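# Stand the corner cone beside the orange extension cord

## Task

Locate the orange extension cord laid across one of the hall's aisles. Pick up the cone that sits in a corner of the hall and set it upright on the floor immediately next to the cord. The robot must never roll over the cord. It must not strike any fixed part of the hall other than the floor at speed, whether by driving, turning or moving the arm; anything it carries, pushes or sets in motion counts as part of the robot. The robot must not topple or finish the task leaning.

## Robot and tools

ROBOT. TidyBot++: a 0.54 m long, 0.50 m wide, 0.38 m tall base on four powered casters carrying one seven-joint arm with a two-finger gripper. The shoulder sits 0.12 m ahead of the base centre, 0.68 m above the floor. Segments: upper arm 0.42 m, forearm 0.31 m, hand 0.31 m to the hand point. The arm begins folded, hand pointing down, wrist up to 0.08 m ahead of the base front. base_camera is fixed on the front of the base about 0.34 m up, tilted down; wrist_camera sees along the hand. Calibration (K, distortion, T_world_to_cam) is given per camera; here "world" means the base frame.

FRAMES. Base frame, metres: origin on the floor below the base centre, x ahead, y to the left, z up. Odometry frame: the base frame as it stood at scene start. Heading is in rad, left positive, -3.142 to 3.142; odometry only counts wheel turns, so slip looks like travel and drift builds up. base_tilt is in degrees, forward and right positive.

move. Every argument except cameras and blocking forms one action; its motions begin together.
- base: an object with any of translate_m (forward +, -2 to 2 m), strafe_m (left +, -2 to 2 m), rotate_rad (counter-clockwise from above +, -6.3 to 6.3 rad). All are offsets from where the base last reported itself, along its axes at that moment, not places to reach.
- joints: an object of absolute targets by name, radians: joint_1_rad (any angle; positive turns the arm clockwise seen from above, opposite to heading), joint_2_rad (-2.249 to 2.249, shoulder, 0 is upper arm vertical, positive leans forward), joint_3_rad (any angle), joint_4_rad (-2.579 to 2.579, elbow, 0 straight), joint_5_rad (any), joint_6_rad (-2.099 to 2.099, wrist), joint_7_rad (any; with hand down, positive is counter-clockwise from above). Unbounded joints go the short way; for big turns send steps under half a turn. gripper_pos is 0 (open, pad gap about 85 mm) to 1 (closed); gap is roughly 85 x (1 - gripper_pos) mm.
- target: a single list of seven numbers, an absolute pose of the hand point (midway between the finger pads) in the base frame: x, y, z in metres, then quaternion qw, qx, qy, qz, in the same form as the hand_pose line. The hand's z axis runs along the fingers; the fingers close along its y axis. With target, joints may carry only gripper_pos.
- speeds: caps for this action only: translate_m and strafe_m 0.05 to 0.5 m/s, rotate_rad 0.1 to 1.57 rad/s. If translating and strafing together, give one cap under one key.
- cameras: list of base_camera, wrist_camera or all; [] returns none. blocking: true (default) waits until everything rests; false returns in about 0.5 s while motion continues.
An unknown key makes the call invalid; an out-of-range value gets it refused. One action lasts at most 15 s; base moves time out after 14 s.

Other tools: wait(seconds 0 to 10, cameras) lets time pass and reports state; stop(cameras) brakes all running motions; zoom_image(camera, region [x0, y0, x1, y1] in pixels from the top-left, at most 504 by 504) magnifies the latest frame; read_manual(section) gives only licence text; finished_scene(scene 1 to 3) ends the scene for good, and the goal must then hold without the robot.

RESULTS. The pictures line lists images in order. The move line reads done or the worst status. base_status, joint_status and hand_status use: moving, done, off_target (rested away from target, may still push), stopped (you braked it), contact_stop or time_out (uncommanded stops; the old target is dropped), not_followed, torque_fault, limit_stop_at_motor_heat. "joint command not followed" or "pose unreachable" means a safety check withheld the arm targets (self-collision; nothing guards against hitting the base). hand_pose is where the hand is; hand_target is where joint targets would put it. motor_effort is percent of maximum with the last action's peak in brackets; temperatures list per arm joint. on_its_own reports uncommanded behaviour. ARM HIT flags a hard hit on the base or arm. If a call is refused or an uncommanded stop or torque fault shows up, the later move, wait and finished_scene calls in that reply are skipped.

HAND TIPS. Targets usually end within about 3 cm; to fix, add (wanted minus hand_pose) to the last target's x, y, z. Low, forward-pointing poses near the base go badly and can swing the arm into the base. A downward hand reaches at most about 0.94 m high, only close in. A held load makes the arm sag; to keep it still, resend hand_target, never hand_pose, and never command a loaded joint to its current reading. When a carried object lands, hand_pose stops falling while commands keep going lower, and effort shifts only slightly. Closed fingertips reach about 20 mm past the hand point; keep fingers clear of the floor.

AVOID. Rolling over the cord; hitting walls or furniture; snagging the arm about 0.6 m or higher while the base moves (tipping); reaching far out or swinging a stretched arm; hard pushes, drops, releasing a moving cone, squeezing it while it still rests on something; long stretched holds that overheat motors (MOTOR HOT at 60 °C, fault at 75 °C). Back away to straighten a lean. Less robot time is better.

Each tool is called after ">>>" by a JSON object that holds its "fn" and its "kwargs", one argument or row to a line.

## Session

>>> {"fn": "move", "kwargs": {
  "joints": {"joint_6_rad":0.45},
  "cameras": ["wrist_camera"]
}}

Scene clock: 1.93 s.
Motor temperatures (°C): [36 30 28 36 42 39 40]
move: done
base_odometry: x=+0.000 y=+0.000 heading=+0.000
base_tilt: forward=+0.1 right=+0.8
base_status: not commanded
joint_positions: joint_1_rad=+0.033 joint_2_rad=-0.319 joint_3_rad=+3.189 joint_4_rad=-2.521 joint_5_rad=+0.040 joint_6_rad=+0.383 joint_7_rad=+1.586 gripper_pos=+0.000
joint_status: all done
motor_effort: joint_1_rad=+0(0) joint_2_rad=-7(8) joint_3_rad=+0(1) joint_4_rad=+20(20) joint_5_rad=-1(2) joint_6_rad=+8(8) joint_7_rad=+1(1)
hand_pose: x=+0.5421 y=-0.0289 z=+0.8195 quat_wxyz=(+0.028, +0.789, -0.010, +0.613) (m; base frame)
hand_target: x=+0.5472 y=-0.0289 z=+0.8411 quat_wxyz=(+0.029, +0.767, -0.009, +0.640) (m; base frame)
hand_status: not commanded
pictures: wrist_camera
camera_calibration:
wrist_camera: T_world_to_cam=[[-0.0768888, -0.994215, 0.0749971, -0.0549839], [-0.286535, -0.0500125, -0.956764, 0.991416], [0.95498, -0.0950537, -0.281032, -0.154383], [0, 0, 0, 1]] pos_world=[0.42728, -0.0197573, 0.909287]

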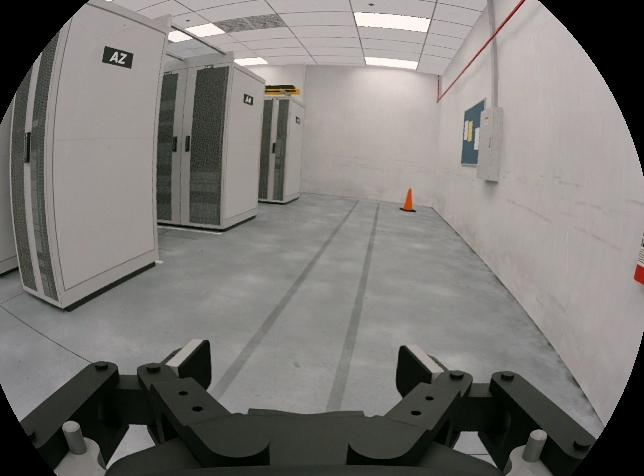

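>>> {"fn": "move", "kwargs": {
  "joints": {"joint_1_rad":-1.15},
  "cameras": ["wrist_camera"]
}}

>>> {"fn": "zoom_image", "kwargs": {
  "camera": "wrist_camera",
  "region": [130, 160, 450, 300]
}}

Scene clock: 4.63 s.
Motor temperatures (°C): [36 30 28 36 42 39 40]
move: done
base_odometry: x=+0.000 y=+0.000 heading=+0.000
base_tilt: forward=+0.1 right=+0.8
base_status: not commanded
joint_positions: joint_1_rad=-1.130 joint_2_rad=-0.319 joint_3_rad=+3.189 joint_4_rad=-2.521 joint_5_rad=+0.040 joint_6_rad=+0.384 joint_7_rad=+1.586 gripper_pos=+0.000
joint_status: all done
motor_effort: joint_1_rad=+0(2) joint_2_rad=-8(8) joint_3_rad=+0(1) joint_4_rad=+20(20) joint_5_rad=-1(2) joint_6_rad=+8(8) joint_7_rad=+1(1)
hand_pose: x=+0.3136 y=+0.3769 z=+0.8195 quat_wxyz=(-0.313, +0.665, +0.425, +0.528) (m; base frame)
hand_target: x=+0.3079 y=+0.3854 z=+0.8411 quat_wxyz=(-0.333, +0.642, +0.420, +0.548) (m; base frame)
hand_status: not commanded
pictures: wrist_camera
camera_calibration:
wrist_camera: T_world_to_cam=[[0.881903, -0.465428, 0.0749915, -0.169073], [-0.0677924, -0.282623, -0.956833, 0.965419], [0.466531, 0.83875, -0.280798, -0.0964753], [0, 0, 0, 1]] pos_world=[0.259563, 0.275076, 0.909333]

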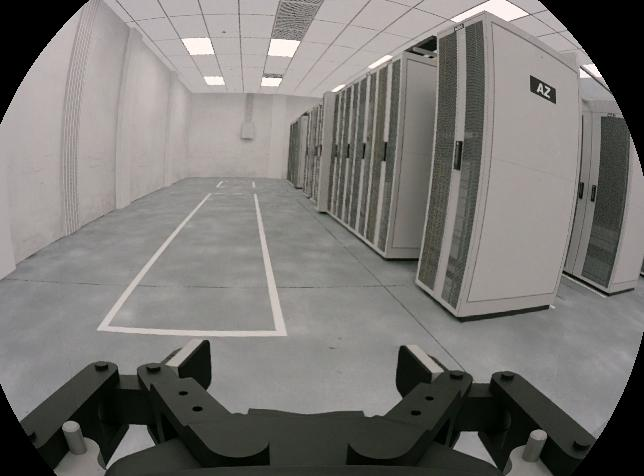

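Scaled by 1.575.

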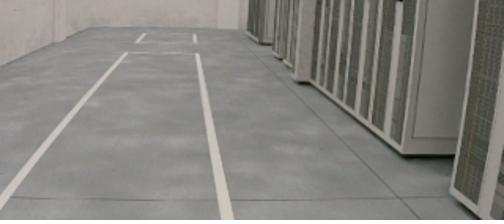

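>>> {"fn": "move", "kwargs": {
  "base": {"rotate_rad":-0.29},
  "joints": {"joint_1_rad":-1.4},
  "cameras": []
}}

>>> {"fn": "move", "kwargs": {
  "base": {"translate_m":2.0},
  "cameras": []
}}

>>> {"fn": "move", "kwargs": {
  "base": {"translate_m":1.2},
  "cameras": ["wrist_camera"]
}}

>>> {"fn": "zoom_image", "kwargs": {
  "camera": "wrist_camera",
  "region": [130, 160, 450, 300]
}}

Scene clock: 6.17 s.
Motor temperatures (°C): [36 30 28 36 42 39 40]
move: done
base_odometry: x=+0.000 y=+0.000 heading=-0.289
base_tilt: forward=+0.1 right=+0.7
base_status: done
joint_positions: joint_1_rad=-1.380 joint_2_rad=-0.319 joint_3_rad=+3.189 joint_4_rad=-2.521 joint_5_rad=+0.040 joint_6_rad=+0.384 joint_7_rad=+1.586 gripper_pos=+0.000
joint_status: all done
motor_effort: joint_1_rad=+0(1) joint_2_rad=-8(8) joint_3_rad=+1(1) joint_4_rad=+20(21) joint_5_rad=-1(2) joint_6_rad=+8(8) joint_7_rad=+1(1)
hand_pose: x=+0.2143 y=+0.4133 z=+0.8197 quat_wxyz=(-0.377, +0.607, +0.504, +0.485) (m; base frame)
hand_target: x=+0.2066 y=+0.4201 z=+0.8411 quat_wxyz=(-0.399, +0.585, +0.497, +0.502) (m; base frame)
hand_status: not commanded
pictures: none
No camera images: "cameras" was empty.

Scene clock: 11.33 s.
Motor temperatures (°C): [36 30 28 36 42 39 40]
move: done
base_odometry: x=+1.917 y=-0.571 heading=-0.290
base_tilt: forward=+0.1 right=+0.8
base_status: done
joint_positions: joint_1_rad=-1.382 joint_2_rad=-0.319 joint_3_rad=+3.189 joint_4_rad=-2.521 joint_5_rad=+0.040 joint_6_rad=+0.385 joint_7_rad=+1.586 gripper_pos=+0.000
joint_status: not commanded
motor_effort: joint_1_rad=+0(1) joint_2_rad=-8(8) joint_3_rad=+1(2) joint_4_rad=+20(21) joint_5_rad=-1(2) joint_6_rad=+8(8) joint_7_rad=+1(1)
hand_pose: x=+0.2133 y=+0.4136 z=+0.8198 quat_wxyz=(-0.378, +0.606, +0.505, +0.485) (m; base frame)
hand_target: x=+0.2066 y=+0.4201 z=+0.8411 quat_wxyz=(-0.399, +0.585, +0.497, +0.502) (m; base frame)
hand_status: not commanded
pictures: none
No camera images: "cameras" was empty.

Scene clock: 14.97 s.
Motor temperatures (°C): [36 30 28 37 42 39 40]
move: done
base_odometry: x=+3.067 y=-0.914 heading=-0.290
base_tilt: forward=+0.1 right=+0.7
base_status: done
joint_positions: joint_1_rad=-1.383 joint_2_rad=-0.319 joint_3_rad=+3.189 joint_4_rad=-2.521 joint_5_rad=+0.040 joint_6_rad=+0.385 joint_7_rad=+1.586 gripper_pos=+0.000
joint_status: not commanded
motor_effort: joint_1_rad=+0(1) joint_2_rad=-7(8) joint_3_rad=+1(2) joint_4_rad=+20(21) joint_5_rad=-1(2) joint_6_rad=+8(8) joint_7_rad=+1(1)
hand_pose: x=+0.2130 y=+0.4137 z=+0.8199 quat_wxyz=(-0.378, +0.606, +0.505, +0.485) (m; base frame)
hand_target: x=+0.2066 y=+0.4201 z=+0.8411 quat_wxyz=(-0.399, +0.585, +0.497, +0.502) (m; base frame)
hand_status: not commanded
pictures: wrist_camera
camera_calibration:
wrist_camera: T_world_to_cam=[[0.97035, -0.229783, 0.0749648, -0.179567], [0.00538819, -0.289511, -0.957159, 0.956867], [0.241642, 0.929184, -0.279689, -0.0707469], [0, 0, 0, 1]] pos_world=[0.186182, 0.301499, 0.909549]

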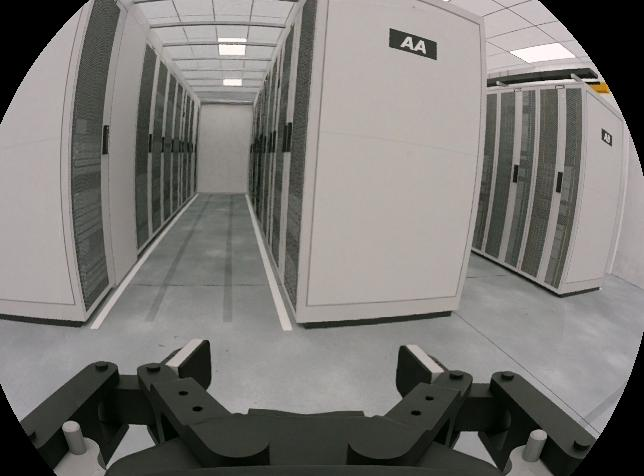

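Scaled by 1.575.

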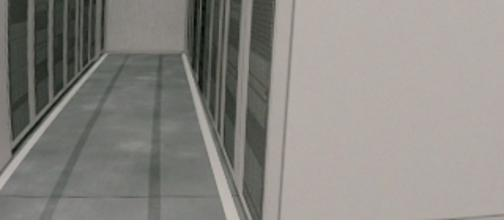

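>>> {"fn": "move", "kwargs": {
  "base": {"translate_m":2.0},
  "cameras": ["base_camera"]
}}

>>> {"fn": "move", "kwargs": {
  "base": {"translate_m":0.6}
}}

>>> {"fn": "zoom_image", "kwargs": {
  "camera": "wrist_camera",
  "region": [130, 160, 450, 300]
}}

Scene clock: 20.67 s.
Motor temperatures (°C): [36 30 28 37 42 40 40]
move: done
base_odometry: x=+4.984 y=-1.486 heading=-0.291
base_tilt: forward=+0.1 right=+0.8
base_status: done
joint_positions: joint_1_rad=-1.383 joint_2_rad=-0.319 joint_3_rad=+3.189 joint_4_rad=-2.521 joint_5_rad=+0.040 joint_6_rad=+0.385 joint_7_rad=+1.586 gripper_pos=+0.000
joint_status: not commanded
motor_effort: joint_1_rad=+0(1) joint_2_rad=-8(8) joint_3_rad=+1(2) joint_4_rad=+20(20) joint_5_rad=-1(2) joint_6_rad=+8(8) joint_7_rad=+1(1)
hand_pose: x=+0.2128 y=+0.4137 z=+0.8199 quat_wxyz=(-0.378, +0.606, +0.505, +0.485) (m; base frame)
hand_target: x=+0.2066 y=+0.4201 z=+0.8411 quat_wxyz=(-0.399, +0.585, +0.497, +0.502) (m; base frame)
hand_status: not commanded
pictures: base_camera

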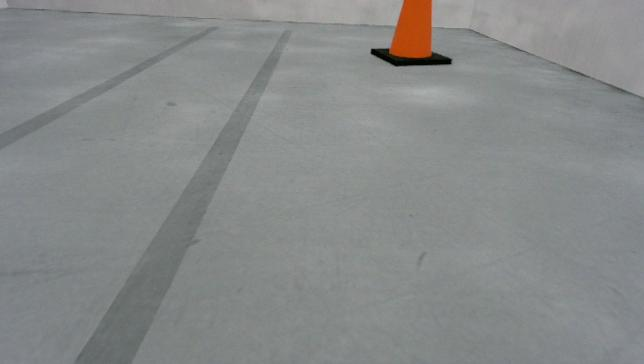

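Scene clock: 23.17 s.
Motor temperatures (°C): [36 30 28 37 42 40 40]
move: done
base_odometry: x=+5.559 y=-1.658 heading=-0.291
base_tilt: forward=+0.1 right=+0.8
base_status: done
joint_positions: joint_1_rad=-1.384 joint_2_rad=-0.319 joint_3_rad=+3.189 joint_4_rad=-2.521 joint_5_rad=+0.040 joint_6_rad=+0.385 joint_7_rad=+1.586 gripper_pos=+0.000
joint_status: not commanded
motor_effort: joint_1_rad=+0(1) joint_2_rad=-7(8) joint_3_rad=+1(2) joint_4_rad=+20(20) joint_5_rad=-1(3) joint_6_rad=+8(8) joint_7_rad=+1(1)
hand_pose: x=+0.2127 y=+0.4138 z=+0.8200 quat_wxyz=(-0.378, +0.605, +0.505, +0.485) (m; base frame)
hand_target: x=+0.2066 y=+0.4201 z=+0.8411 quat_wxyz=(-0.399, +0.585, +0.497, +0.502) (m; base frame)
hand_status: not commanded
pictures: base_camera, wrist_camera
camera_calibration:
wrist_camera: T_world_to_cam=[[0.97053, -0.229027, 0.0749591, -0.179581], [0.00566738, -0.289279, -0.957228, 0.956867], [0.240915, 0.929443, -0.279456, -0.0708779], [0, 0, 0, 1]] pos_world=[0.185941, 0.301549, 0.909594]

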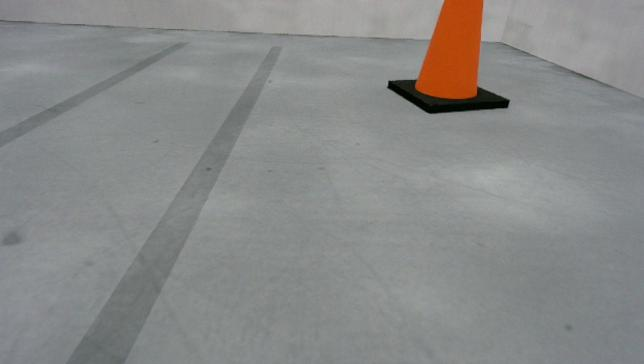

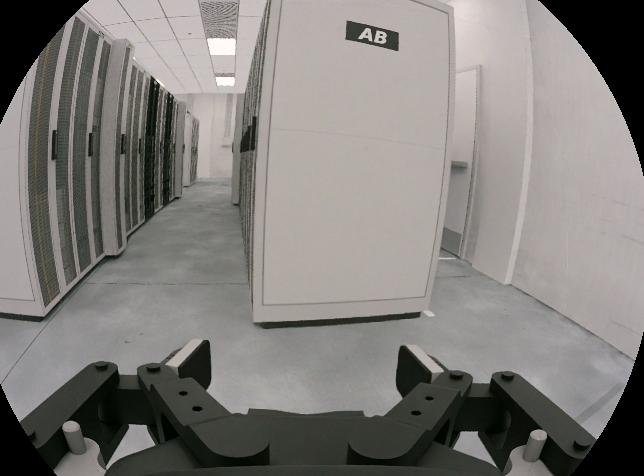

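Scaled by 1.575.

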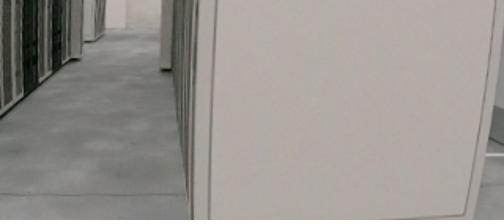

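>>> {"fn": "move", "kwargs": {
  "base": {"translate_m":0.88,"strafe_m":-0.40}
}}

>>> {"fn": "zoom_image", "kwargs": {
  "camera": "wrist_camera",
  "region": [130, 160, 450, 300]
}}

>>> {"fn": "move", "kwargs": {
  "joints": {"joint_1_rad":0.0,"joint_6_rad":-0.9}
}}

Scene clock: 26.10 s.
Motor temperatures (°C): [36 30 28 37 42 40 40]
move: done
base_odometry: x=+6.287 y=-2.294 heading=-0.291
base_tilt: forward=+0.1 right=+0.8
base_status: done
joint_positions: joint_1_rad=-1.384 joint_2_rad=-0.319 joint_3_rad=+3.189 joint_4_rad=-2.521 joint_5_rad=+0.040 joint_6_rad=+0.385 joint_7_rad=+1.586 gripper_pos=+0.000
joint_status: not commanded
motor_effort: joint_1_rad=+0(1) joint_2_rad=-7(9) joint_3_rad=+1(2) joint_4_rad=+20(20) joint_5_rad=-1(2) joint_6_rad=+8(8) joint_7_rad=+1(1)
hand_pose: x=+0.2125 y=+0.4138 z=+0.8201 quat_wxyz=(-0.378, +0.605, +0.506, +0.485) (m; base frame)
hand_target: x=+0.2066 y=+0.4201 z=+0.8411 quat_wxyz=(-0.399, +0.585, +0.497, +0.502) (m; base frame)
hand_status: not commanded
pictures: base_camera, wrist_camera
camera_calibration:
wrist_camera: T_world_to_cam=[[0.970653, -0.228506, 0.0749507, -0.179586], [0.00590292, -0.288933, -0.957331, 0.956888], [0.240411, 0.929679, -0.279105, -0.0711443], [0, 0, 0, 1]] pos_world=[0.185771, 0.301582, 0.909662]

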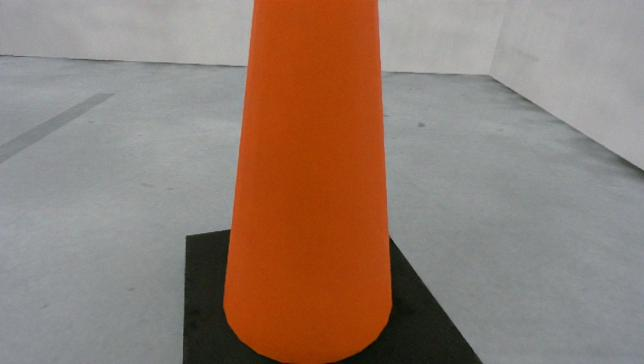

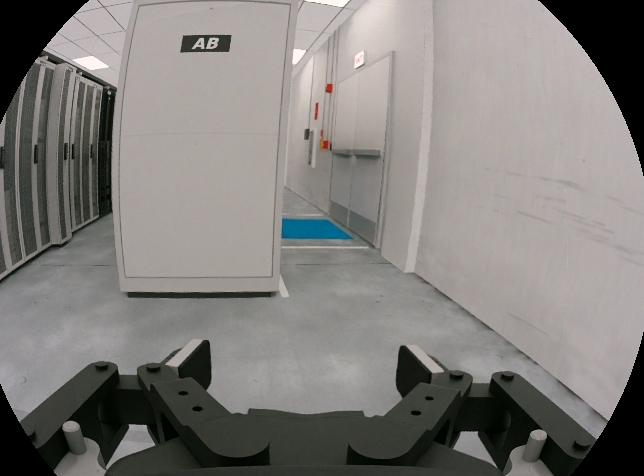

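Scaled by 1.575.

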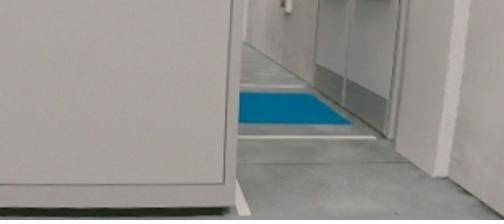

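Scene clock: 29.13 s.
Motor temperatures (°C): [36 30 28 37 42 40 40]
move: done
base_odometry: x=+6.287 y=-2.294 heading=-0.291
base_tilt: forward=+0.1 right=+0.8
base_status: not commanded
joint_positions: joint_1_rad=-0.020 joint_2_rad=-0.319 joint_3_rad=+3.189 joint_4_rad=-2.521 joint_5_rad=+0.040 joint_6_rad=-0.836 joint_7_rad=+1.586 gripper_pos=+0.000
joint_status: all done
motor_effort: joint_1_rad=+0(1) joint_2_rad=-3(8) joint_3_rad=+0(1) joint_4_rad=+15(20) joint_5_rad=-2(2) joint_6_rad=+0(8) joint_7_rad=+1(1)
hand_pose: x=+0.2732 y=-0.0102 z=+0.5863 quat_wxyz=(+0.009, +0.999, +0.008, +0.051) (m; base frame)
hand_target: x=+0.2546 y=-0.0131 z=+0.5856 quat_wxyz=(+0.009, +1.000, -0.003, +0.021) (m; base frame)
hand_status: not commanded
pictures: base_camera, wrist_camera
camera_calibration:
wrist_camera: T_world_to_cam=[[0.0452256, -0.997246, 0.0587771, -0.063463], [-0.99686, -0.0488794, -0.06229, 0.361855], [0.0649915, -0.0557755, -0.996326, 0.701603], [0, 0, 0, 1]] pos_world=[0.317991, -0.00646868, 0.725296]

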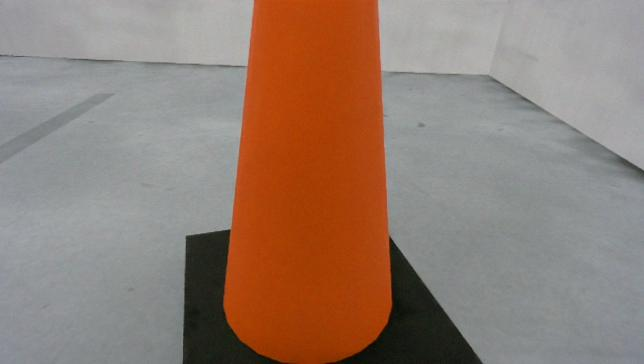

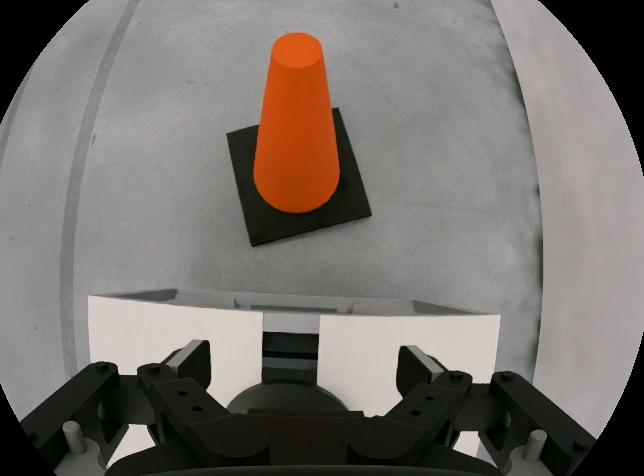

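>>> {"fn": "move", "kwargs": {
  "target": [0.54, 0.005, 0.55, 0, 1, 0, 0]
}}

Scene clock: 31.30 s.
Motor temperatures (°C): [36 30 28 37 42 40 40]
move: off_target
base_odometry: x=+6.287 y=-2.294 heading=-0.291
base_tilt: forward=+0.1 right=+0.7
base_status: not commanded
joint_positions: joint_1_rad=-0.020 joint_2_rad=+0.422 joint_3_rad=+3.187 joint_4_rad=-1.845 joint_5_rad=+0.028 joint_6_rad=-0.840 joint_7_rad=+1.586 gripper_pos=+0.000
joint_status: not commanded
motor_effort: joint_1_rad=+0(0) joint_2_rad=-29(31) joint_3_rad=+0(1) joint_4_rad=+14(16) joint_5_rad=-2(2) joint_6_rad=+0(1) joint_7_rad=+0(1)
hand_pose: x=+0.5437 y=-0.0163 z=+0.5529 quat_wxyz=(+0.020, +1.000, +0.007, +0.017) (m; base frame)
hand_target: x=+0.5400 y=+0.0050 z=+0.5500 quat_wxyz=(+0.000, +1.000, +0.000, +0.000) (m; base frame)
hand_status: off_target (0.022 m and 3.1 deg from the pose sent, 0.270 m and 6.0 deg at the start)
pictures: base_camera, wrist_camera
camera_calibration:
wrist_camera: T_world_to_cam=[[0.0461015, -0.99589, 0.0779565, -0.0908222], [-0.998931, -0.0456867, 0.0070974, 0.591932], [-0.00350666, -0.0782003, -0.996931, 0.687615], [0, 0, 0, 1]] pos_world=[0.597898, -0.00963371, 0.688384]

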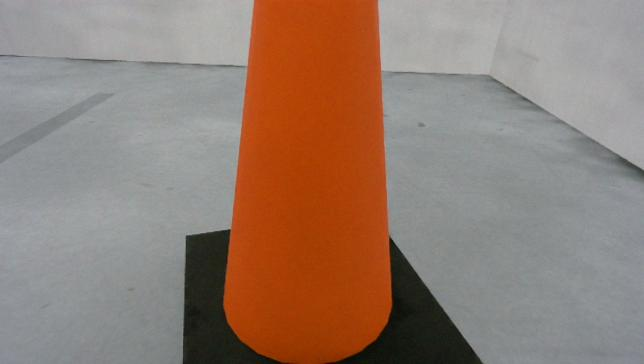

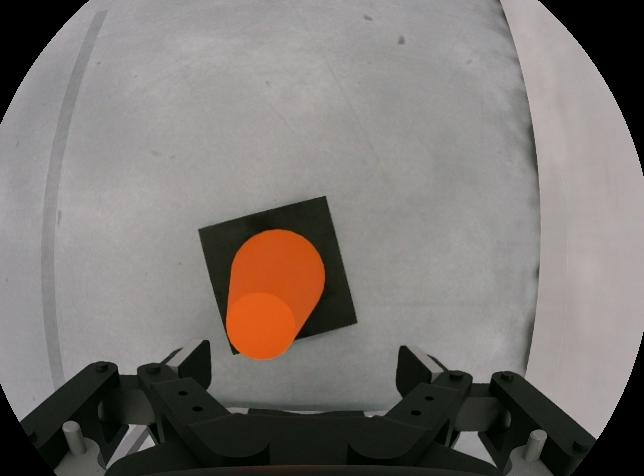

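>>> {"fn": "move", "kwargs": {
  "target": [0.54, 0.032, 0.48, 0, 1, 0, 0]
}}

Scene clock: 32.40 s.
Motor temperatures (°C): [36 30 28 37 42 40 40]
move: off_target
base_odometry: x=+6.287 y=-2.294 heading=-0.291
base_tilt: forward=+0.1 right=+0.8
base_status: not commanded
joint_positions: joint_1_rad=-0.069 joint_2_rad=+0.558 joint_3_rad=+3.182 joint_4_rad=-1.894 joint_5_rad=+0.023 joint_6_rad=-0.732 joint_7_rad=+1.550 gripper_pos=+0.000
joint_status: not commanded
motor_effort: joint_1_rad=+0(1) joint_2_rad=-30(34) joint_3_rad=+0(1) joint_4_rad=+11(14) joint_5_rad=-2(2) joint_6_rad=-1(1) joint_7_rad=+1(1)
hand_pose: x=+0.5290 y=+0.0067 z=+0.4853 quat_wxyz=(+0.019, +0.999, +0.016, -0.021) (m; base frame)
hand_target: x=+0.5400 y=+0.0320 z=+0.4800 quat_wxyz=(+0.000, +1.000, +0.000, +0.000) (m; base frame)
hand_status: off_target (0.028 m and 3.7 deg from the pose sent, 0.088 m and 3.1 deg at the start)
pictures: base_camera, wrist_camera
camera_calibration:
wrist_camera: T_world_to_cam=[[0.0689216, -0.995026, 0.0719309, -0.0711326], [-0.994615, -0.062941, 0.0823368, 0.540119], [-0.0773998, -0.0772184, -0.994005, 0.659655], [0, 0, 0, 1]] pos_world=[0.593171, 0.0141544, 0.616346]

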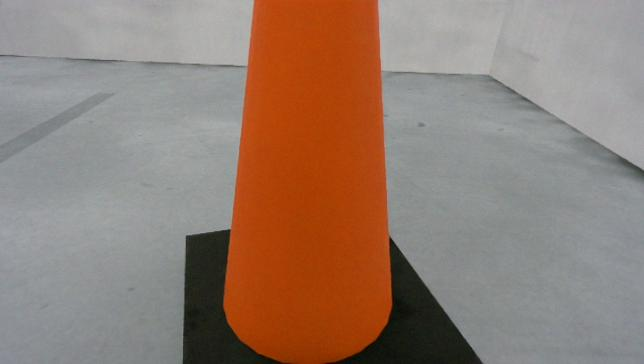

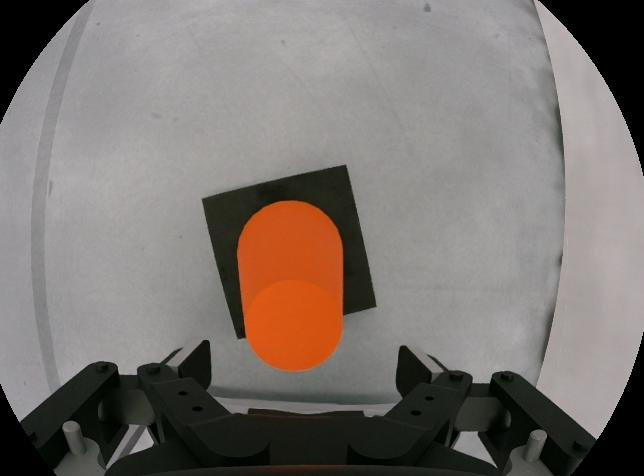

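>>> {"fn": "move", "kwargs": {
  "target": [0.553, 0.034, 0.395, 0, 0.9995, 0, 0.03]
}}

>>> {"fn": "move", "kwargs": {
  "joints": {"gripper_pos":1}
}}

Scene clock: 33.93 s.
Motor temperatures (°C): [36 30 28 37 42 40 40]
move: off_target
base_odometry: x=+6.287 y=-2.294 heading=-0.291
base_tilt: forward=+0.1 right=+0.8
base_status: not commanded
joint_positions: joint_1_rad=-0.073 joint_2_rad=+0.735 joint_3_rad=+3.182 joint_4_rad=-1.955 joint_5_rad=+0.023 joint_6_rad=-0.437 joint_7_rad=+1.550 gripper_pos=+0.000
joint_status: not commanded
motor_effort: joint_1_rad=+0(1) joint_2_rad=-33(36) joint_3_rad=+0(1) joint_4_rad=+8(12) joint_5_rad=-1(2) joint_6_rad=+0(1) joint_7_rad=+1(1)
hand_pose: x=+0.5433 y=+0.0091 z=+0.3999 quat_wxyz=(+0.018, +1.000, +0.022, +0.008) (m; base frame)
hand_target: x=+0.5530 y=+0.0340 z=+0.3950 quat_wxyz=(+0.000, +1.000, +0.000, +0.030) (m; base frame)
hand_status: off_target (0.027 m and 4.1 deg from the pose sent, 0.097 m and 6.5 deg at the start)
pictures: base_camera, wrist_camera
camera_calibration:
wrist_camera: T_world_to_cam=[[0.0780529, -0.994215, 0.0737824, -0.0692859], [-0.996756, -0.076367, 0.025406, 0.585548], [-0.0196244, -0.0755261, -0.996951, 0.54579], [0, 0, 0, 1]] pos_world=[0.599768, 0.0170528, 0.534361]

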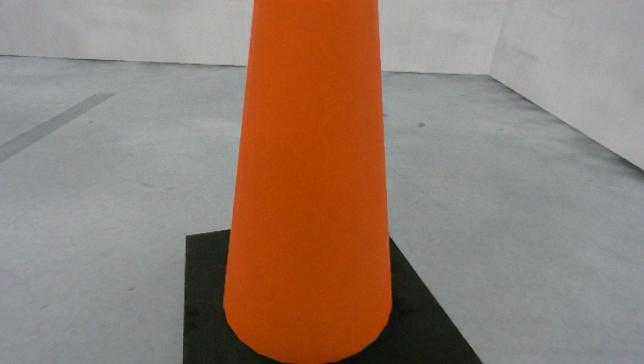

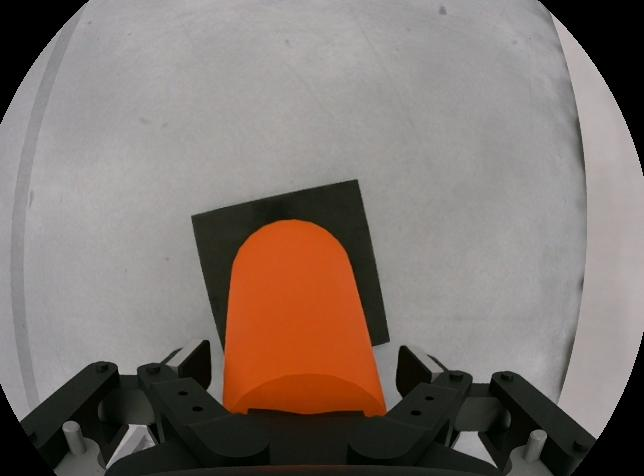

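Scene clock: 35.03 s.
Motor temperatures (°C): [36 30 28 37 42 40 40]
move: off_target
base_odometry: x=+6.287 y=-2.294 heading=-0.291
base_tilt: forward=+0.1 right=+0.7
base_status: not commanded
joint_positions: joint_1_rad=-0.075 joint_2_rad=+0.725 joint_3_rad=+3.177 joint_4_rad=-1.962 joint_5_rad=+0.017 joint_6_rad=-0.433 joint_7_rad=+1.550 gripper_pos=+0.305
joint_status: gripper_pos off_target (ended at +0.305, target +1.000)
motor_effort: joint_1_rad=-3(4) joint_2_rad=-28(33) joint_3_rad=-2(4) joint_4_rad=+8(12) joint_5_rad=-2(2) joint_6_rad=+1(6) joint_7_rad=+0(1)
hand_pose: x=+0.5430 y=+0.0130 z=+0.4030 quat_wxyz=(+0.015, +1.000, +0.022, +0.011) (m; base frame)
hand_target: x=+0.5530 y=+0.0340 z=+0.3950 quat_wxyz=(+0.000, +1.000, +0.000, +0.030) (m; base frame)
hand_status: not commanded
pictures: base_camera, wrist_camera
camera_calibration:
wrist_camera: T_world_to_cam=[[0.0773814, -0.994688, 0.0678879, -0.0628774], [-0.996915, -0.0762999, 0.0183848, 0.588407], [-0.0131073, -0.0691011, -0.997524, 0.545791], [0, 0, 0, 1]] pos_world=[0.598611, 0.0200668, 0.53789]

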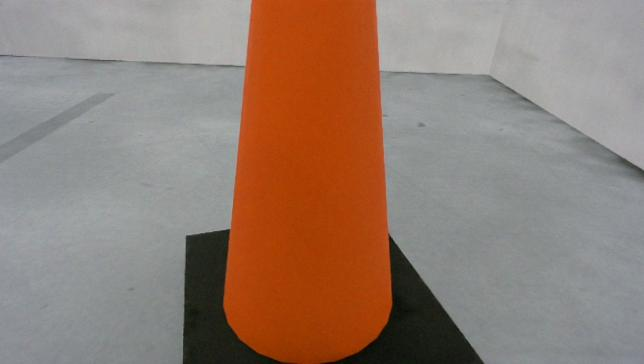

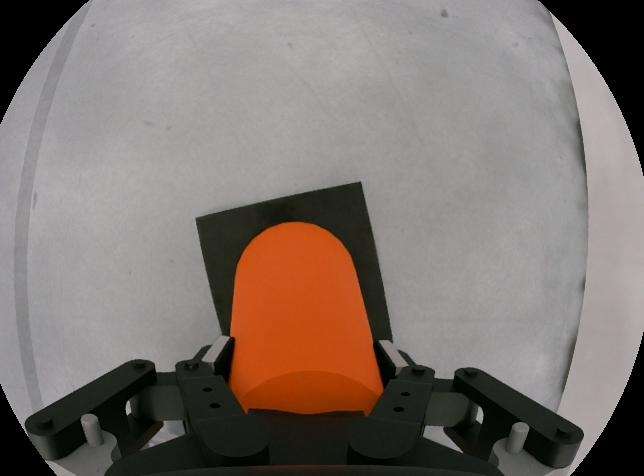

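>>> {"fn": "move", "kwargs": {
  "target": [0.553, 0.034, 0.62, 0, 1, 0, 0],
  "cameras": ["base_camera"]
}}

>>> {"fn": "move", "kwargs": {
  "target": [0.50, 0.02, 0.82, 0, 1, 0, 0],
  "base": {"translate_m":-1.29},
  "cameras": ["base_camera"]
}}

>>> {"fn": "move", "kwargs": {
  "base": {"rotate_rad":1.571},
  "speeds": {"rotate_rad":1.0}
}}

Scene clock: 37.37 s.
Motor temperatures (°C): [36 31 28 37 42 40 40]
move: off_target
base_odometry: x=+6.287 y=-2.294 heading=-0.291
base_tilt: forward=+0.1 right=+0.8
base_status: not commanded
joint_positions: joint_1_rad=-0.078 joint_2_rad=+0.425 joint_3_rad=+3.174 joint_4_rad=-1.703 joint_5_rad=+0.017 joint_6_rad=-1.041 joint_7_rad=+1.539 gripper_pos=+0.308
joint_status: not commanded
motor_effort: joint_1_rad=+0(3) joint_2_rad=-40(49) joint_3_rad=+0(2) joint_4_rad=+21(22) joint_5_rad=-1(2) joint_6_rad=-1(2) joint_7_rad=+1(1)
hand_pose: x=+0.5511 y=+0.0160 z=+0.5878 quat_wxyz=(+0.015, +1.000, +0.012, -0.013) (m; base frame)
hand_target: x=+0.5530 y=+0.0340 z=+0.6200 quat_wxyz=(+0.000, +1.000, +0.000, +0.000) (m; base frame)
hand_status: off_target (0.037 m and 2.6 deg from the pose sent, 0.218 m and 3.3 deg at the start)
pictures: base_camera

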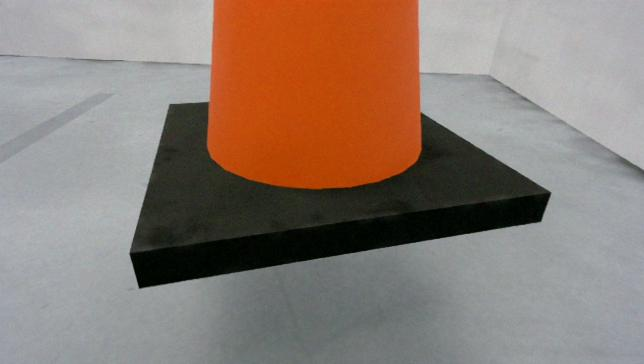

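Scene clock: 41.23 s.
Motor temperatures (°C): [36 31 28 37 42 40 40]
move: off_target
base_odometry: x=+5.051 y=-1.924 heading=-0.291
base_tilt: forward=+0.1 right=+0.8
base_status: done
joint_positions: joint_1_rad=-0.077 joint_2_rad=+0.212 joint_3_rad=+3.173 joint_4_rad=-1.346 joint_5_rad=+0.017 joint_6_rad=-1.631 joint_7_rad=+1.539 gripper_pos=+0.308
joint_status: not commanded
motor_effort: joint_1_rad=+0(2) joint_2_rad=-34(44) joint_3_rad=+1(2) joint_4_rad=+25(26) joint_5_rad=+0(1) joint_6_rad=-1(4) joint_7_rad=+1(1)
hand_pose: x=+0.5070 y=+0.0145 z=+0.7862 quat_wxyz=(+0.013, +1.000, +0.007, -0.023) (m; base frame)
hand_target: x=+0.5000 y=+0.0200 z=+0.8200 quat_wxyz=(+0.000, +1.000, +0.000, +0.000) (m; base frame)
hand_status: off_target (0.035 m and 3.2 deg from the pose sent, 0.238 m and 2.6 deg at the start)
pictures: base_camera

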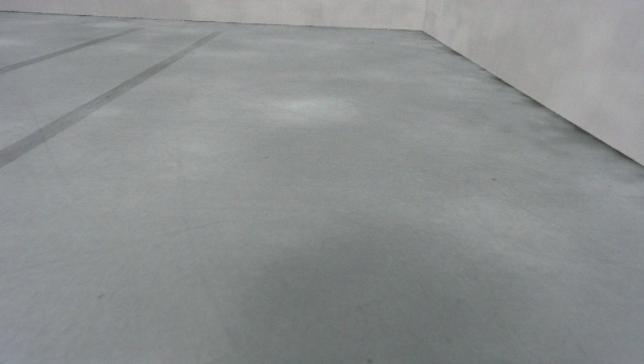

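Scene clock: 43.73 s.
Motor temperatures (°C): [36 31 28 37 42 40 40]
move: done
base_odometry: x=+5.051 y=-1.924 heading=+1.279
base_tilt: forward=+0.1 right=+0.7
base_status: done
joint_positions: joint_1_rad=-0.061 joint_2_rad=+0.212 joint_3_rad=+3.161 joint_4_rad=-1.346 joint_5_rad=+0.012 joint_6_rad=-1.632 joint_7_rad=+1.539 gripper_pos=+0.308
joint_status: not commanded
motor_effort: joint_1_rad=+0(4) joint_2_rad=-34(36) joint_3_rad=+0(4) joint_4_rad=+25(25) joint_5_rad=-1(5) joint_6_rad=-2(4) joint_7_rad=+1(1)
hand_pose: x=+0.5070 y=+0.0142 z=+0.7863 quat_wxyz=(+0.009, +1.000, +0.005, -0.023) (m; base frame)
hand_target: x=+0.5000 y=+0.0200 z=+0.8200 quat_wxyz=(+0.000, +1.000, +0.000, +0.000) (m; base frame)
hand_status: not commanded
pictures: base_camera, wrist_camera
camera_calibration:
wrist_camera: T_world_to_cam=[[0.0464802, -0.997527, 0.0527301, -0.0572967], [-0.99534, -0.0417842, 0.0869097, 0.490376], [-0.0844915, -0.0565239, -0.99482, 0.961685], [0, 0, 0, 1]] pos_world=[0.572008, 0.0176932, 0.917106]

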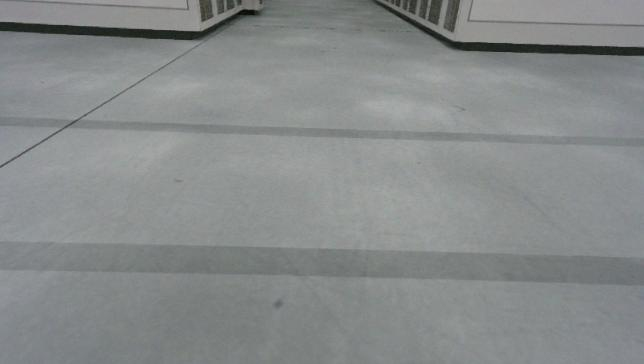

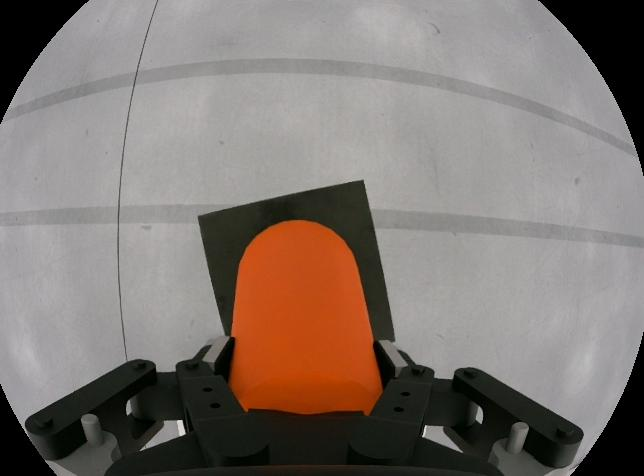

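>>> {"fn": "move", "kwargs": {
  "base": {"rotate_rad":0.035,"translate_m":1.6},
  "cameras": ["base_camera"]
}}

Scene clock: 48.40 s.
Motor temperatures (°C): [36 31 28 37 42 40 40]
move: done
base_odometry: x=+5.511 y=-0.391 heading=+1.315
base_tilt: forward=+0.1 right=+0.7
base_status: done
joint_positions: joint_1_rad=-0.063 joint_2_rad=+0.210 joint_3_rad=+3.157 joint_4_rad=-1.342 joint_5_rad=+0.008 joint_6_rad=-1.636 joint_7_rad=+1.539 gripper_pos=+0.308
joint_status: not commanded
motor_effort: joint_1_rad=+0(3) joint_2_rad=-33(37) joint_3_rad=+0(3) joint_4_rad=+24(26) joint_5_rad=-2(4) joint_6_rad=-2(4) joint_7_rad=+1(1)
hand_pose: x=+0.5062 y=+0.0179 z=+0.7880 quat_wxyz=(+0.006, +1.000, +0.008, -0.023) (m; base frame)
hand_target: x=+0.5000 y=+0.0200 z=+0.8200 quat_wxyz=(+0.000, +1.000, +0.000, +0.000) (m; base frame)
hand_status: not commanded
pictures: base_camera

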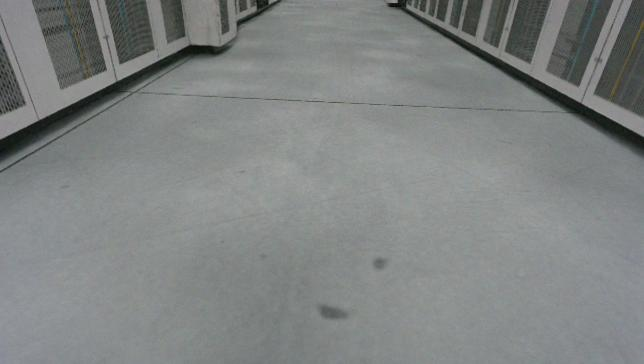

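>>> {"fn": "move", "kwargs": {
  "base": {"translate_m":2.0,"strafe_m":-0.12,"rotate_rad":-0.01},
  "cameras": ["base_camera"]
}}

>>> {"fn": "move", "kwargs": {
  "base": {"translate_m":0.8},
  "cameras": ["base_camera"]
}}

Scene clock: 53.67 s.
Motor temperatures (°C): [36 31 28 37 42 40 40]
move: done
base_odometry: x=+6.133 y=+1.513 heading=+1.304
base_tilt: forward=+0.1 right=+0.8
base_status: done
joint_positions: joint_1_rad=-0.063 joint_2_rad=+0.210 joint_3_rad=+3.157 joint_4_rad=-1.341 joint_5_rad=+0.008 joint_6_rad=-1.639 joint_7_rad=+1.539 gripper_pos=+0.308
joint_status: not commanded
motor_effort: joint_1_rad=+0(3) joint_2_rad=-33(37) joint_3_rad=+0(3) joint_4_rad=+24(26) joint_5_rad=-2(3) joint_6_rad=-2(4) joint_7_rad=+1(1)
hand_pose: x=+0.5057 y=+0.0178 z=+0.7889 quat_wxyz=(+0.006, +1.000, +0.008, -0.024) (m; base frame)
hand_target: x=+0.5000 y=+0.0200 z=+0.8200 quat_wxyz=(+0.000, +1.000, +0.000, +0.000) (m; base frame)
hand_status: not commanded
pictures: base_camera

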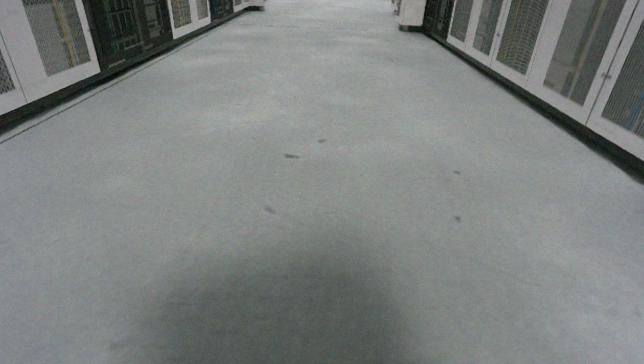

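Scene clock: 56.57 s.
Motor temperatures (°C): [36 31 28 37 42 40 40]
move: done
base_odometry: x=+6.344 y=+2.285 heading=+1.304
base_tilt: forward=+0.1 right=+0.7
base_status: done
joint_positions: joint_1_rad=-0.063 joint_2_rad=+0.209 joint_3_rad=+3.157 joint_4_rad=-1.339 joint_5_rad=+0.008 joint_6_rad=-1.644 joint_7_rad=+1.539 gripper_pos=+0.308
joint_status: not commanded
motor_effort: joint_1_rad=+0(1) joint_2_rad=-33(37) joint_3_rad=+0(1) joint_4_rad=+24(26) joint_5_rad=-1(2) joint_6_rad=-2(4) joint_7_rad=+1(1)
hand_pose: x=+0.5047 y=+0.0178 z=+0.7898 quat_wxyz=(+0.006, +1.000, +0.008, -0.025) (m; base frame)
hand_target: x=+0.5000 y=+0.0200 z=+0.8200 quat_wxyz=(+0.000, +1.000, +0.000, +0.000) (m; base frame)
hand_status: not commanded
pictures: base_camera

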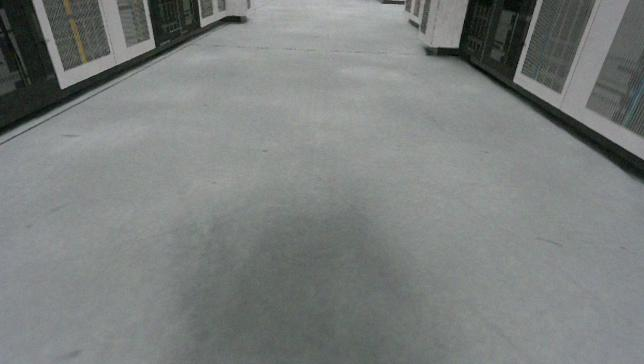

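>>> {"fn": "move", "kwargs": {
  "base": {"translate_m":2.0,"strafe_m":0.08},
  "cameras": ["base_camera"]
}}

Scene clock: 61.90 s.
Motor temperatures (°C): [36 31 28 37 42 40 40]
move: done
base_odometry: x=+6.794 y=+4.236 heading=+1.304
base_tilt: forward=+0.1 right=+0.7
base_status: done
joint_positions: joint_1_rad=-0.063 joint_2_rad=+0.208 joint_3_rad=+3.157 joint_4_rad=-1.339 joint_5_rad=+0.008 joint_6_rad=-1.647 joint_7_rad=+1.539 gripper_pos=+0.308
joint_status: not commanded
motor_effort: joint_1_rad=+0(1) joint_2_rad=-34(37) joint_3_rad=+0(1) joint_4_rad=+24(26) joint_5_rad=-1(3) joint_6_rad=-2(5) joint_7_rad=+0(1)
hand_pose: x=+0.5036 y=+0.0177 z=+0.7899 quat_wxyz=(+0.007, +1.000, +0.008, -0.026) (m; base frame)
hand_target: x=+0.5000 y=+0.0200 z=+0.8200 quat_wxyz=(+0.000, +1.000, +0.000, +0.000) (m; base frame)
hand_status: not commanded
pictures: base_camera

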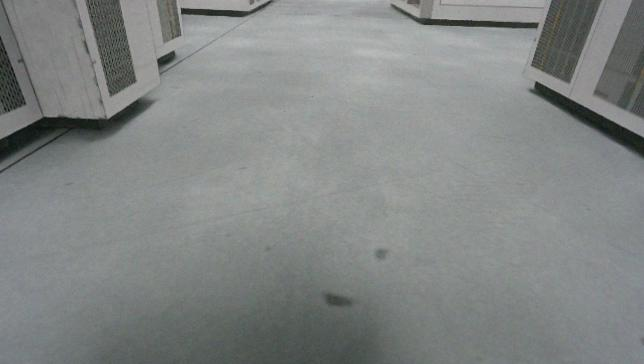

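>>> {"fn": "move", "kwargs": {
  "base": {"translate_m":2.0,"strafe_m":-0.07},
  "cameras": ["base_camera"]
}}

>>> {"fn": "move", "kwargs": {
  "base": {"translate_m":1.6},
  "cameras": ["base_camera"]
}}

Scene clock: 67.20 s.
Motor temperatures (°C): [36 31 28 37 42 40 40]
move: done
base_odometry: x=+7.390 y=+6.147 heading=+1.304
base_tilt: forward=+0.1 right=+0.7
base_status: done
joint_positions: joint_1_rad=-0.063 joint_2_rad=+0.208 joint_3_rad=+3.157 joint_4_rad=-1.338 joint_5_rad=+0.008 joint_6_rad=-1.648 joint_7_rad=+1.539 gripper_pos=+0.309
joint_status: not commanded
motor_effort: joint_1_rad=+1(1) joint_2_rad=-33(37) joint_3_rad=+0(1) joint_4_rad=+24(26) joint_5_rad=-1(2) joint_6_rad=-2(5) joint_7_rad=+1(1)
hand_pose: x=+0.5035 y=+0.0177 z=+0.7904 quat_wxyz=(+0.007, +1.000, +0.008, -0.026) (m; base frame)
hand_target: x=+0.5000 y=+0.0200 z=+0.8200 quat_wxyz=(+0.000, +1.000, +0.000, +0.000) (m; base frame)
hand_status: not commanded
pictures: base_camera

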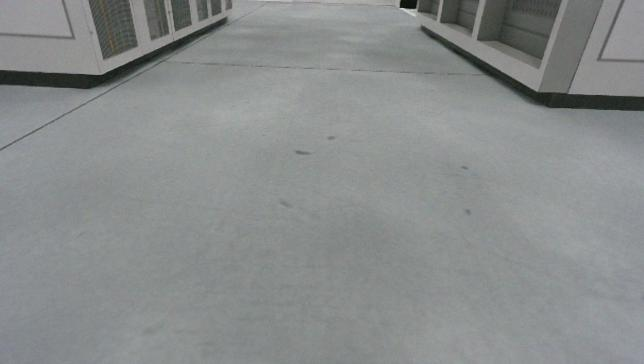

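Scene clock: 71.57 s.
Motor temperatures (°C): [36 31 28 37 42 40 40]
move: done
base_odometry: x=+7.812 y=+7.690 heading=+1.304
base_tilt: forward=+0.1 right=+0.8
base_status: done
joint_positions: joint_1_rad=-0.063 joint_2_rad=+0.208 joint_3_rad=+3.157 joint_4_rad=-1.337 joint_5_rad=+0.008 joint_6_rad=-1.650 joint_7_rad=+1.539 gripper_pos=+0.309
joint_status: not commanded
motor_effort: joint_1_rad=+0(2) joint_2_rad=-33(36) joint_3_rad=+0(2) joint_4_rad=+24(26) joint_5_rad=-1(2) joint_6_rad=-2(5) joint_7_rad=+1(1)
hand_pose: x=+0.5031 y=+0.0177 z=+0.7908 quat_wxyz=(+0.007, +1.000, +0.008, -0.026) (m; base frame)
hand_target: x=+0.5000 y=+0.0200 z=+0.8200 quat_wxyz=(+0.000, +1.000, +0.000, +0.000) (m; base frame)
hand_status: not commanded
pictures: base_camera

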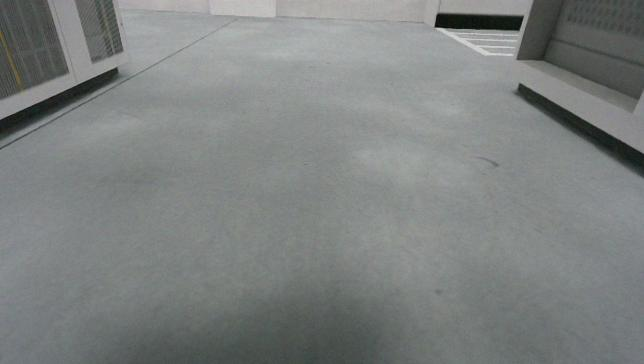

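>>> {"fn": "move", "kwargs": {
  "base": {"translate_m":1.7,"strafe_m":-0.03},
  "cameras": ["base_camera"]
}}

>>> {"fn": "zoom_image", "kwargs": {
  "camera": "base_camera",
  "region": [0, 0, 504, 200]
}}

Scene clock: 76.20 s.
Motor temperatures (°C): [36 32 28 37 42 40 40]
move: done
base_odometry: x=+8.289 y=+9.322 heading=+1.304
base_tilt: forward=+0.1 right=+0.8
base_status: done
joint_positions: joint_1_rad=-0.063 joint_2_rad=+0.207 joint_3_rad=+3.157 joint_4_rad=-1.338 joint_5_rad=+0.008 joint_6_rad=-1.652 joint_7_rad=+1.539 gripper_pos=+0.309
joint_status: not commanded
motor_effort: joint_1_rad=+0(1) joint_2_rad=-33(37) joint_3_rad=+0(1) joint_4_rad=+24(26) joint_5_rad=-2(2) joint_6_rad=-2(5) joint_7_rad=+1(1)
hand_pose: x=+0.5024 y=+0.0177 z=+0.7907 quat_wxyz=(+0.007, +1.000, +0.008, -0.028) (m; base frame)
hand_target: x=+0.5000 y=+0.0200 z=+0.8200 quat_wxyz=(+0.000, +1.000, +0.000, +0.000) (m; base frame)
hand_status: not commanded
pictures: base_camera

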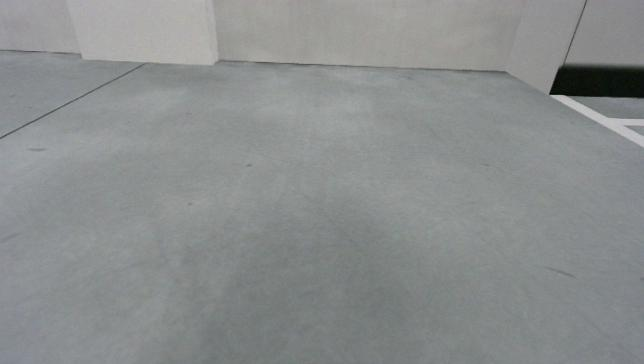

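Scaled by 1.000.

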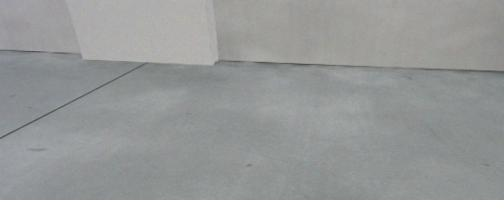

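>>> {"fn": "move", "kwargs": {
  "base": {"translate_m":0.62},
  "cameras": ["base_camera"]
}}

>>> {"fn": "move", "kwargs": {
  "base": {"rotate_rad":1.5},
  "speeds": {"rotate_rad":1.0},
  "cameras": ["base_camera"]
}}

>>> {"fn": "zoom_image", "kwargs": {
  "camera": "base_camera",
  "region": [100, 0, 600, 120]
}}

Scene clock: 78.83 s.
Motor temperatures (°C): [36 32 28 37 42 40 40]
move: done
base_odometry: x=+8.453 y=+9.920 heading=+1.304
base_tilt: forward=+0.1 right=+0.7
base_status: done
joint_positions: joint_1_rad=-0.063 joint_2_rad=+0.207 joint_3_rad=+3.157 joint_4_rad=-1.338 joint_5_rad=+0.008 joint_6_rad=-1.652 joint_7_rad=+1.539 gripper_pos=+0.309
joint_status: not commanded
motor_effort: joint_1_rad=+0(1) joint_2_rad=-33(36) joint_3_rad=+0(1) joint_4_rad=+24(26) joint_5_rad=-1(2) joint_6_rad=-2(4) joint_7_rad=+0(1)
hand_pose: x=+0.5022 y=+0.0177 z=+0.7908 quat_wxyz=(+0.007, +1.000, +0.008, -0.028) (m; base frame)
hand_target: x=+0.5000 y=+0.0200 z=+0.8200 quat_wxyz=(+0.000, +1.000, +0.000, +0.000) (m; base frame)
hand_status: not commanded
pictures: base_camera

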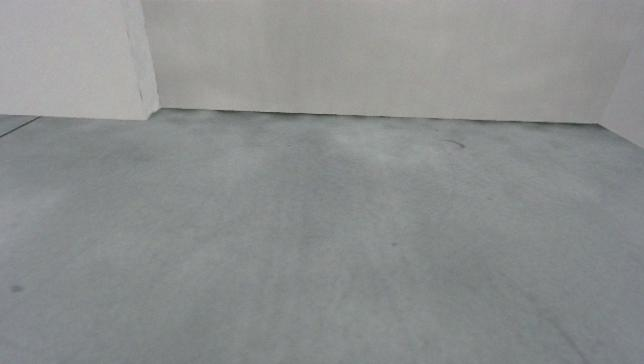

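Scene clock: 81.27 s.
Motor temperatures (°C): [36 32 28 37 42 40 40]
move: done
base_odometry: x=+8.453 y=+9.920 heading=+2.803
base_tilt: forward=+0.1 right=+0.8
base_status: done
joint_positions: joint_1_rad=-0.060 joint_2_rad=+0.207 joint_3_rad=+3.157 joint_4_rad=-1.338 joint_5_rad=+0.005 joint_6_rad=-1.652 joint_7_rad=+1.539 gripper_pos=+0.309
joint_status: not commanded
motor_effort: joint_1_rad=+0(4) joint_2_rad=-33(35) joint_3_rad=+0(4) joint_4_rad=+24(25) joint_5_rad=-1(5) joint_6_rad=-2(4) joint_7_rad=+1(1)
hand_pose: x=+0.5022 y=+0.0173 z=+0.7908 quat_wxyz=(+0.005, +1.000, +0.006, -0.028) (m; base frame)
hand_target: x=+0.5000 y=+0.0200 z=+0.8200 quat_wxyz=(+0.000, +1.000, +0.000, +0.000) (m; base frame)
hand_status: not commanded
pictures: base_camera

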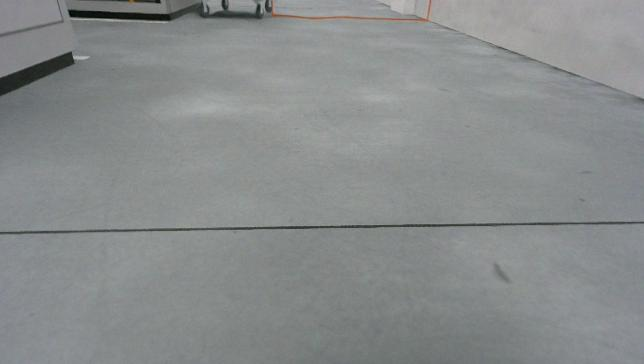

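Scaled by 1.008.

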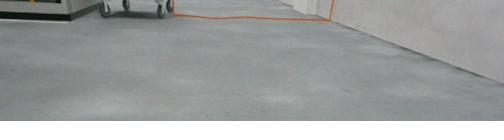

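>>> {"fn": "move", "kwargs": {
  "base": {"rotate_rad":0.065},
  "cameras": []
}}

>>> {"fn": "move", "kwargs": {
  "base": {"translate_m":2.0,"strafe_m":-0.35},
  "cameras": ["base_camera"]
}}

Scene clock: 82.20 s.
Motor temperatures (°C): [36 32 28 37 42 40 40]
move: done
base_odometry: x=+8.453 y=+9.920 heading=+2.867
base_tilt: forward=+0.1 right=+0.7
base_status: done
joint_positions: joint_1_rad=-0.064 joint_2_rad=+0.207 joint_3_rad=+3.153 joint_4_rad=-1.338 joint_5_rad=+0.002 joint_6_rad=-1.652 joint_7_rad=+1.539 gripper_pos=+0.309
joint_status: not commanded
motor_effort: joint_1_rad=+0(3) joint_2_rad=-33(34) joint_3_rad=+0(3) joint_4_rad=+24(25) joint_5_rad=-2(4) joint_6_rad=-2(2) joint_7_rad=+1(1)
hand_pose: x=+0.5020 y=+0.0211 z=+0.7908 quat_wxyz=(+0.003, +1.000, +0.010, -0.028) (m; base frame)
hand_target: x=+0.5000 y=+0.0200 z=+0.8200 quat_wxyz=(+0.000, +1.000, +0.000, +0.000) (m; base frame)
hand_status: not commanded
pictures: none
No camera images: "cameras" was empty.

Scene clock: 87.23 s.
Motor temperatures (°C): [36 32 28 37 42 40 40]
move: done
base_odometry: x=+6.622 y=+10.799 heading=+2.868
base_tilt: forward=+0.1 right=+0.8
base_status: done
joint_positions: joint_1_rad=-0.064 joint_2_rad=+0.207 joint_3_rad=+3.153 joint_4_rad=-1.338 joint_5_rad=+0.002 joint_6_rad=-1.652 joint_7_rad=+1.539 gripper_pos=+0.309
joint_status: not commanded
motor_effort: joint_1_rad=+0(1) joint_2_rad=-33(36) joint_3_rad=+0(1) joint_4_rad=+24(26) joint_5_rad=-2(3) joint_6_rad=-2(5) joint_7_rad=+1(1)
hand_pose: x=+0.5021 y=+0.0211 z=+0.7910 quat_wxyz=(+0.003, +1.000, +0.010, -0.027) (m; base frame)
hand_target: x=+0.5000 y=+0.0200 z=+0.8200 quat_wxyz=(+0.000, +1.000, +0.000, +0.000) (m; base frame)
hand_status: not commanded
pictures: base_camera

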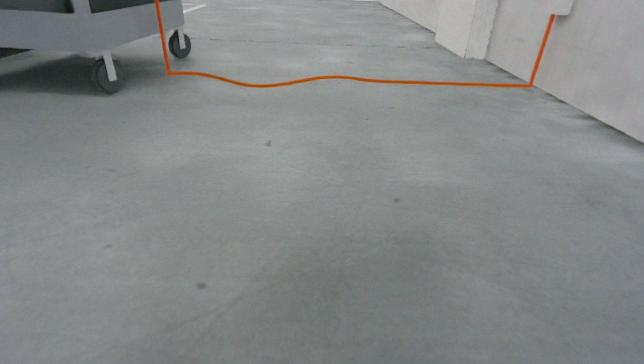

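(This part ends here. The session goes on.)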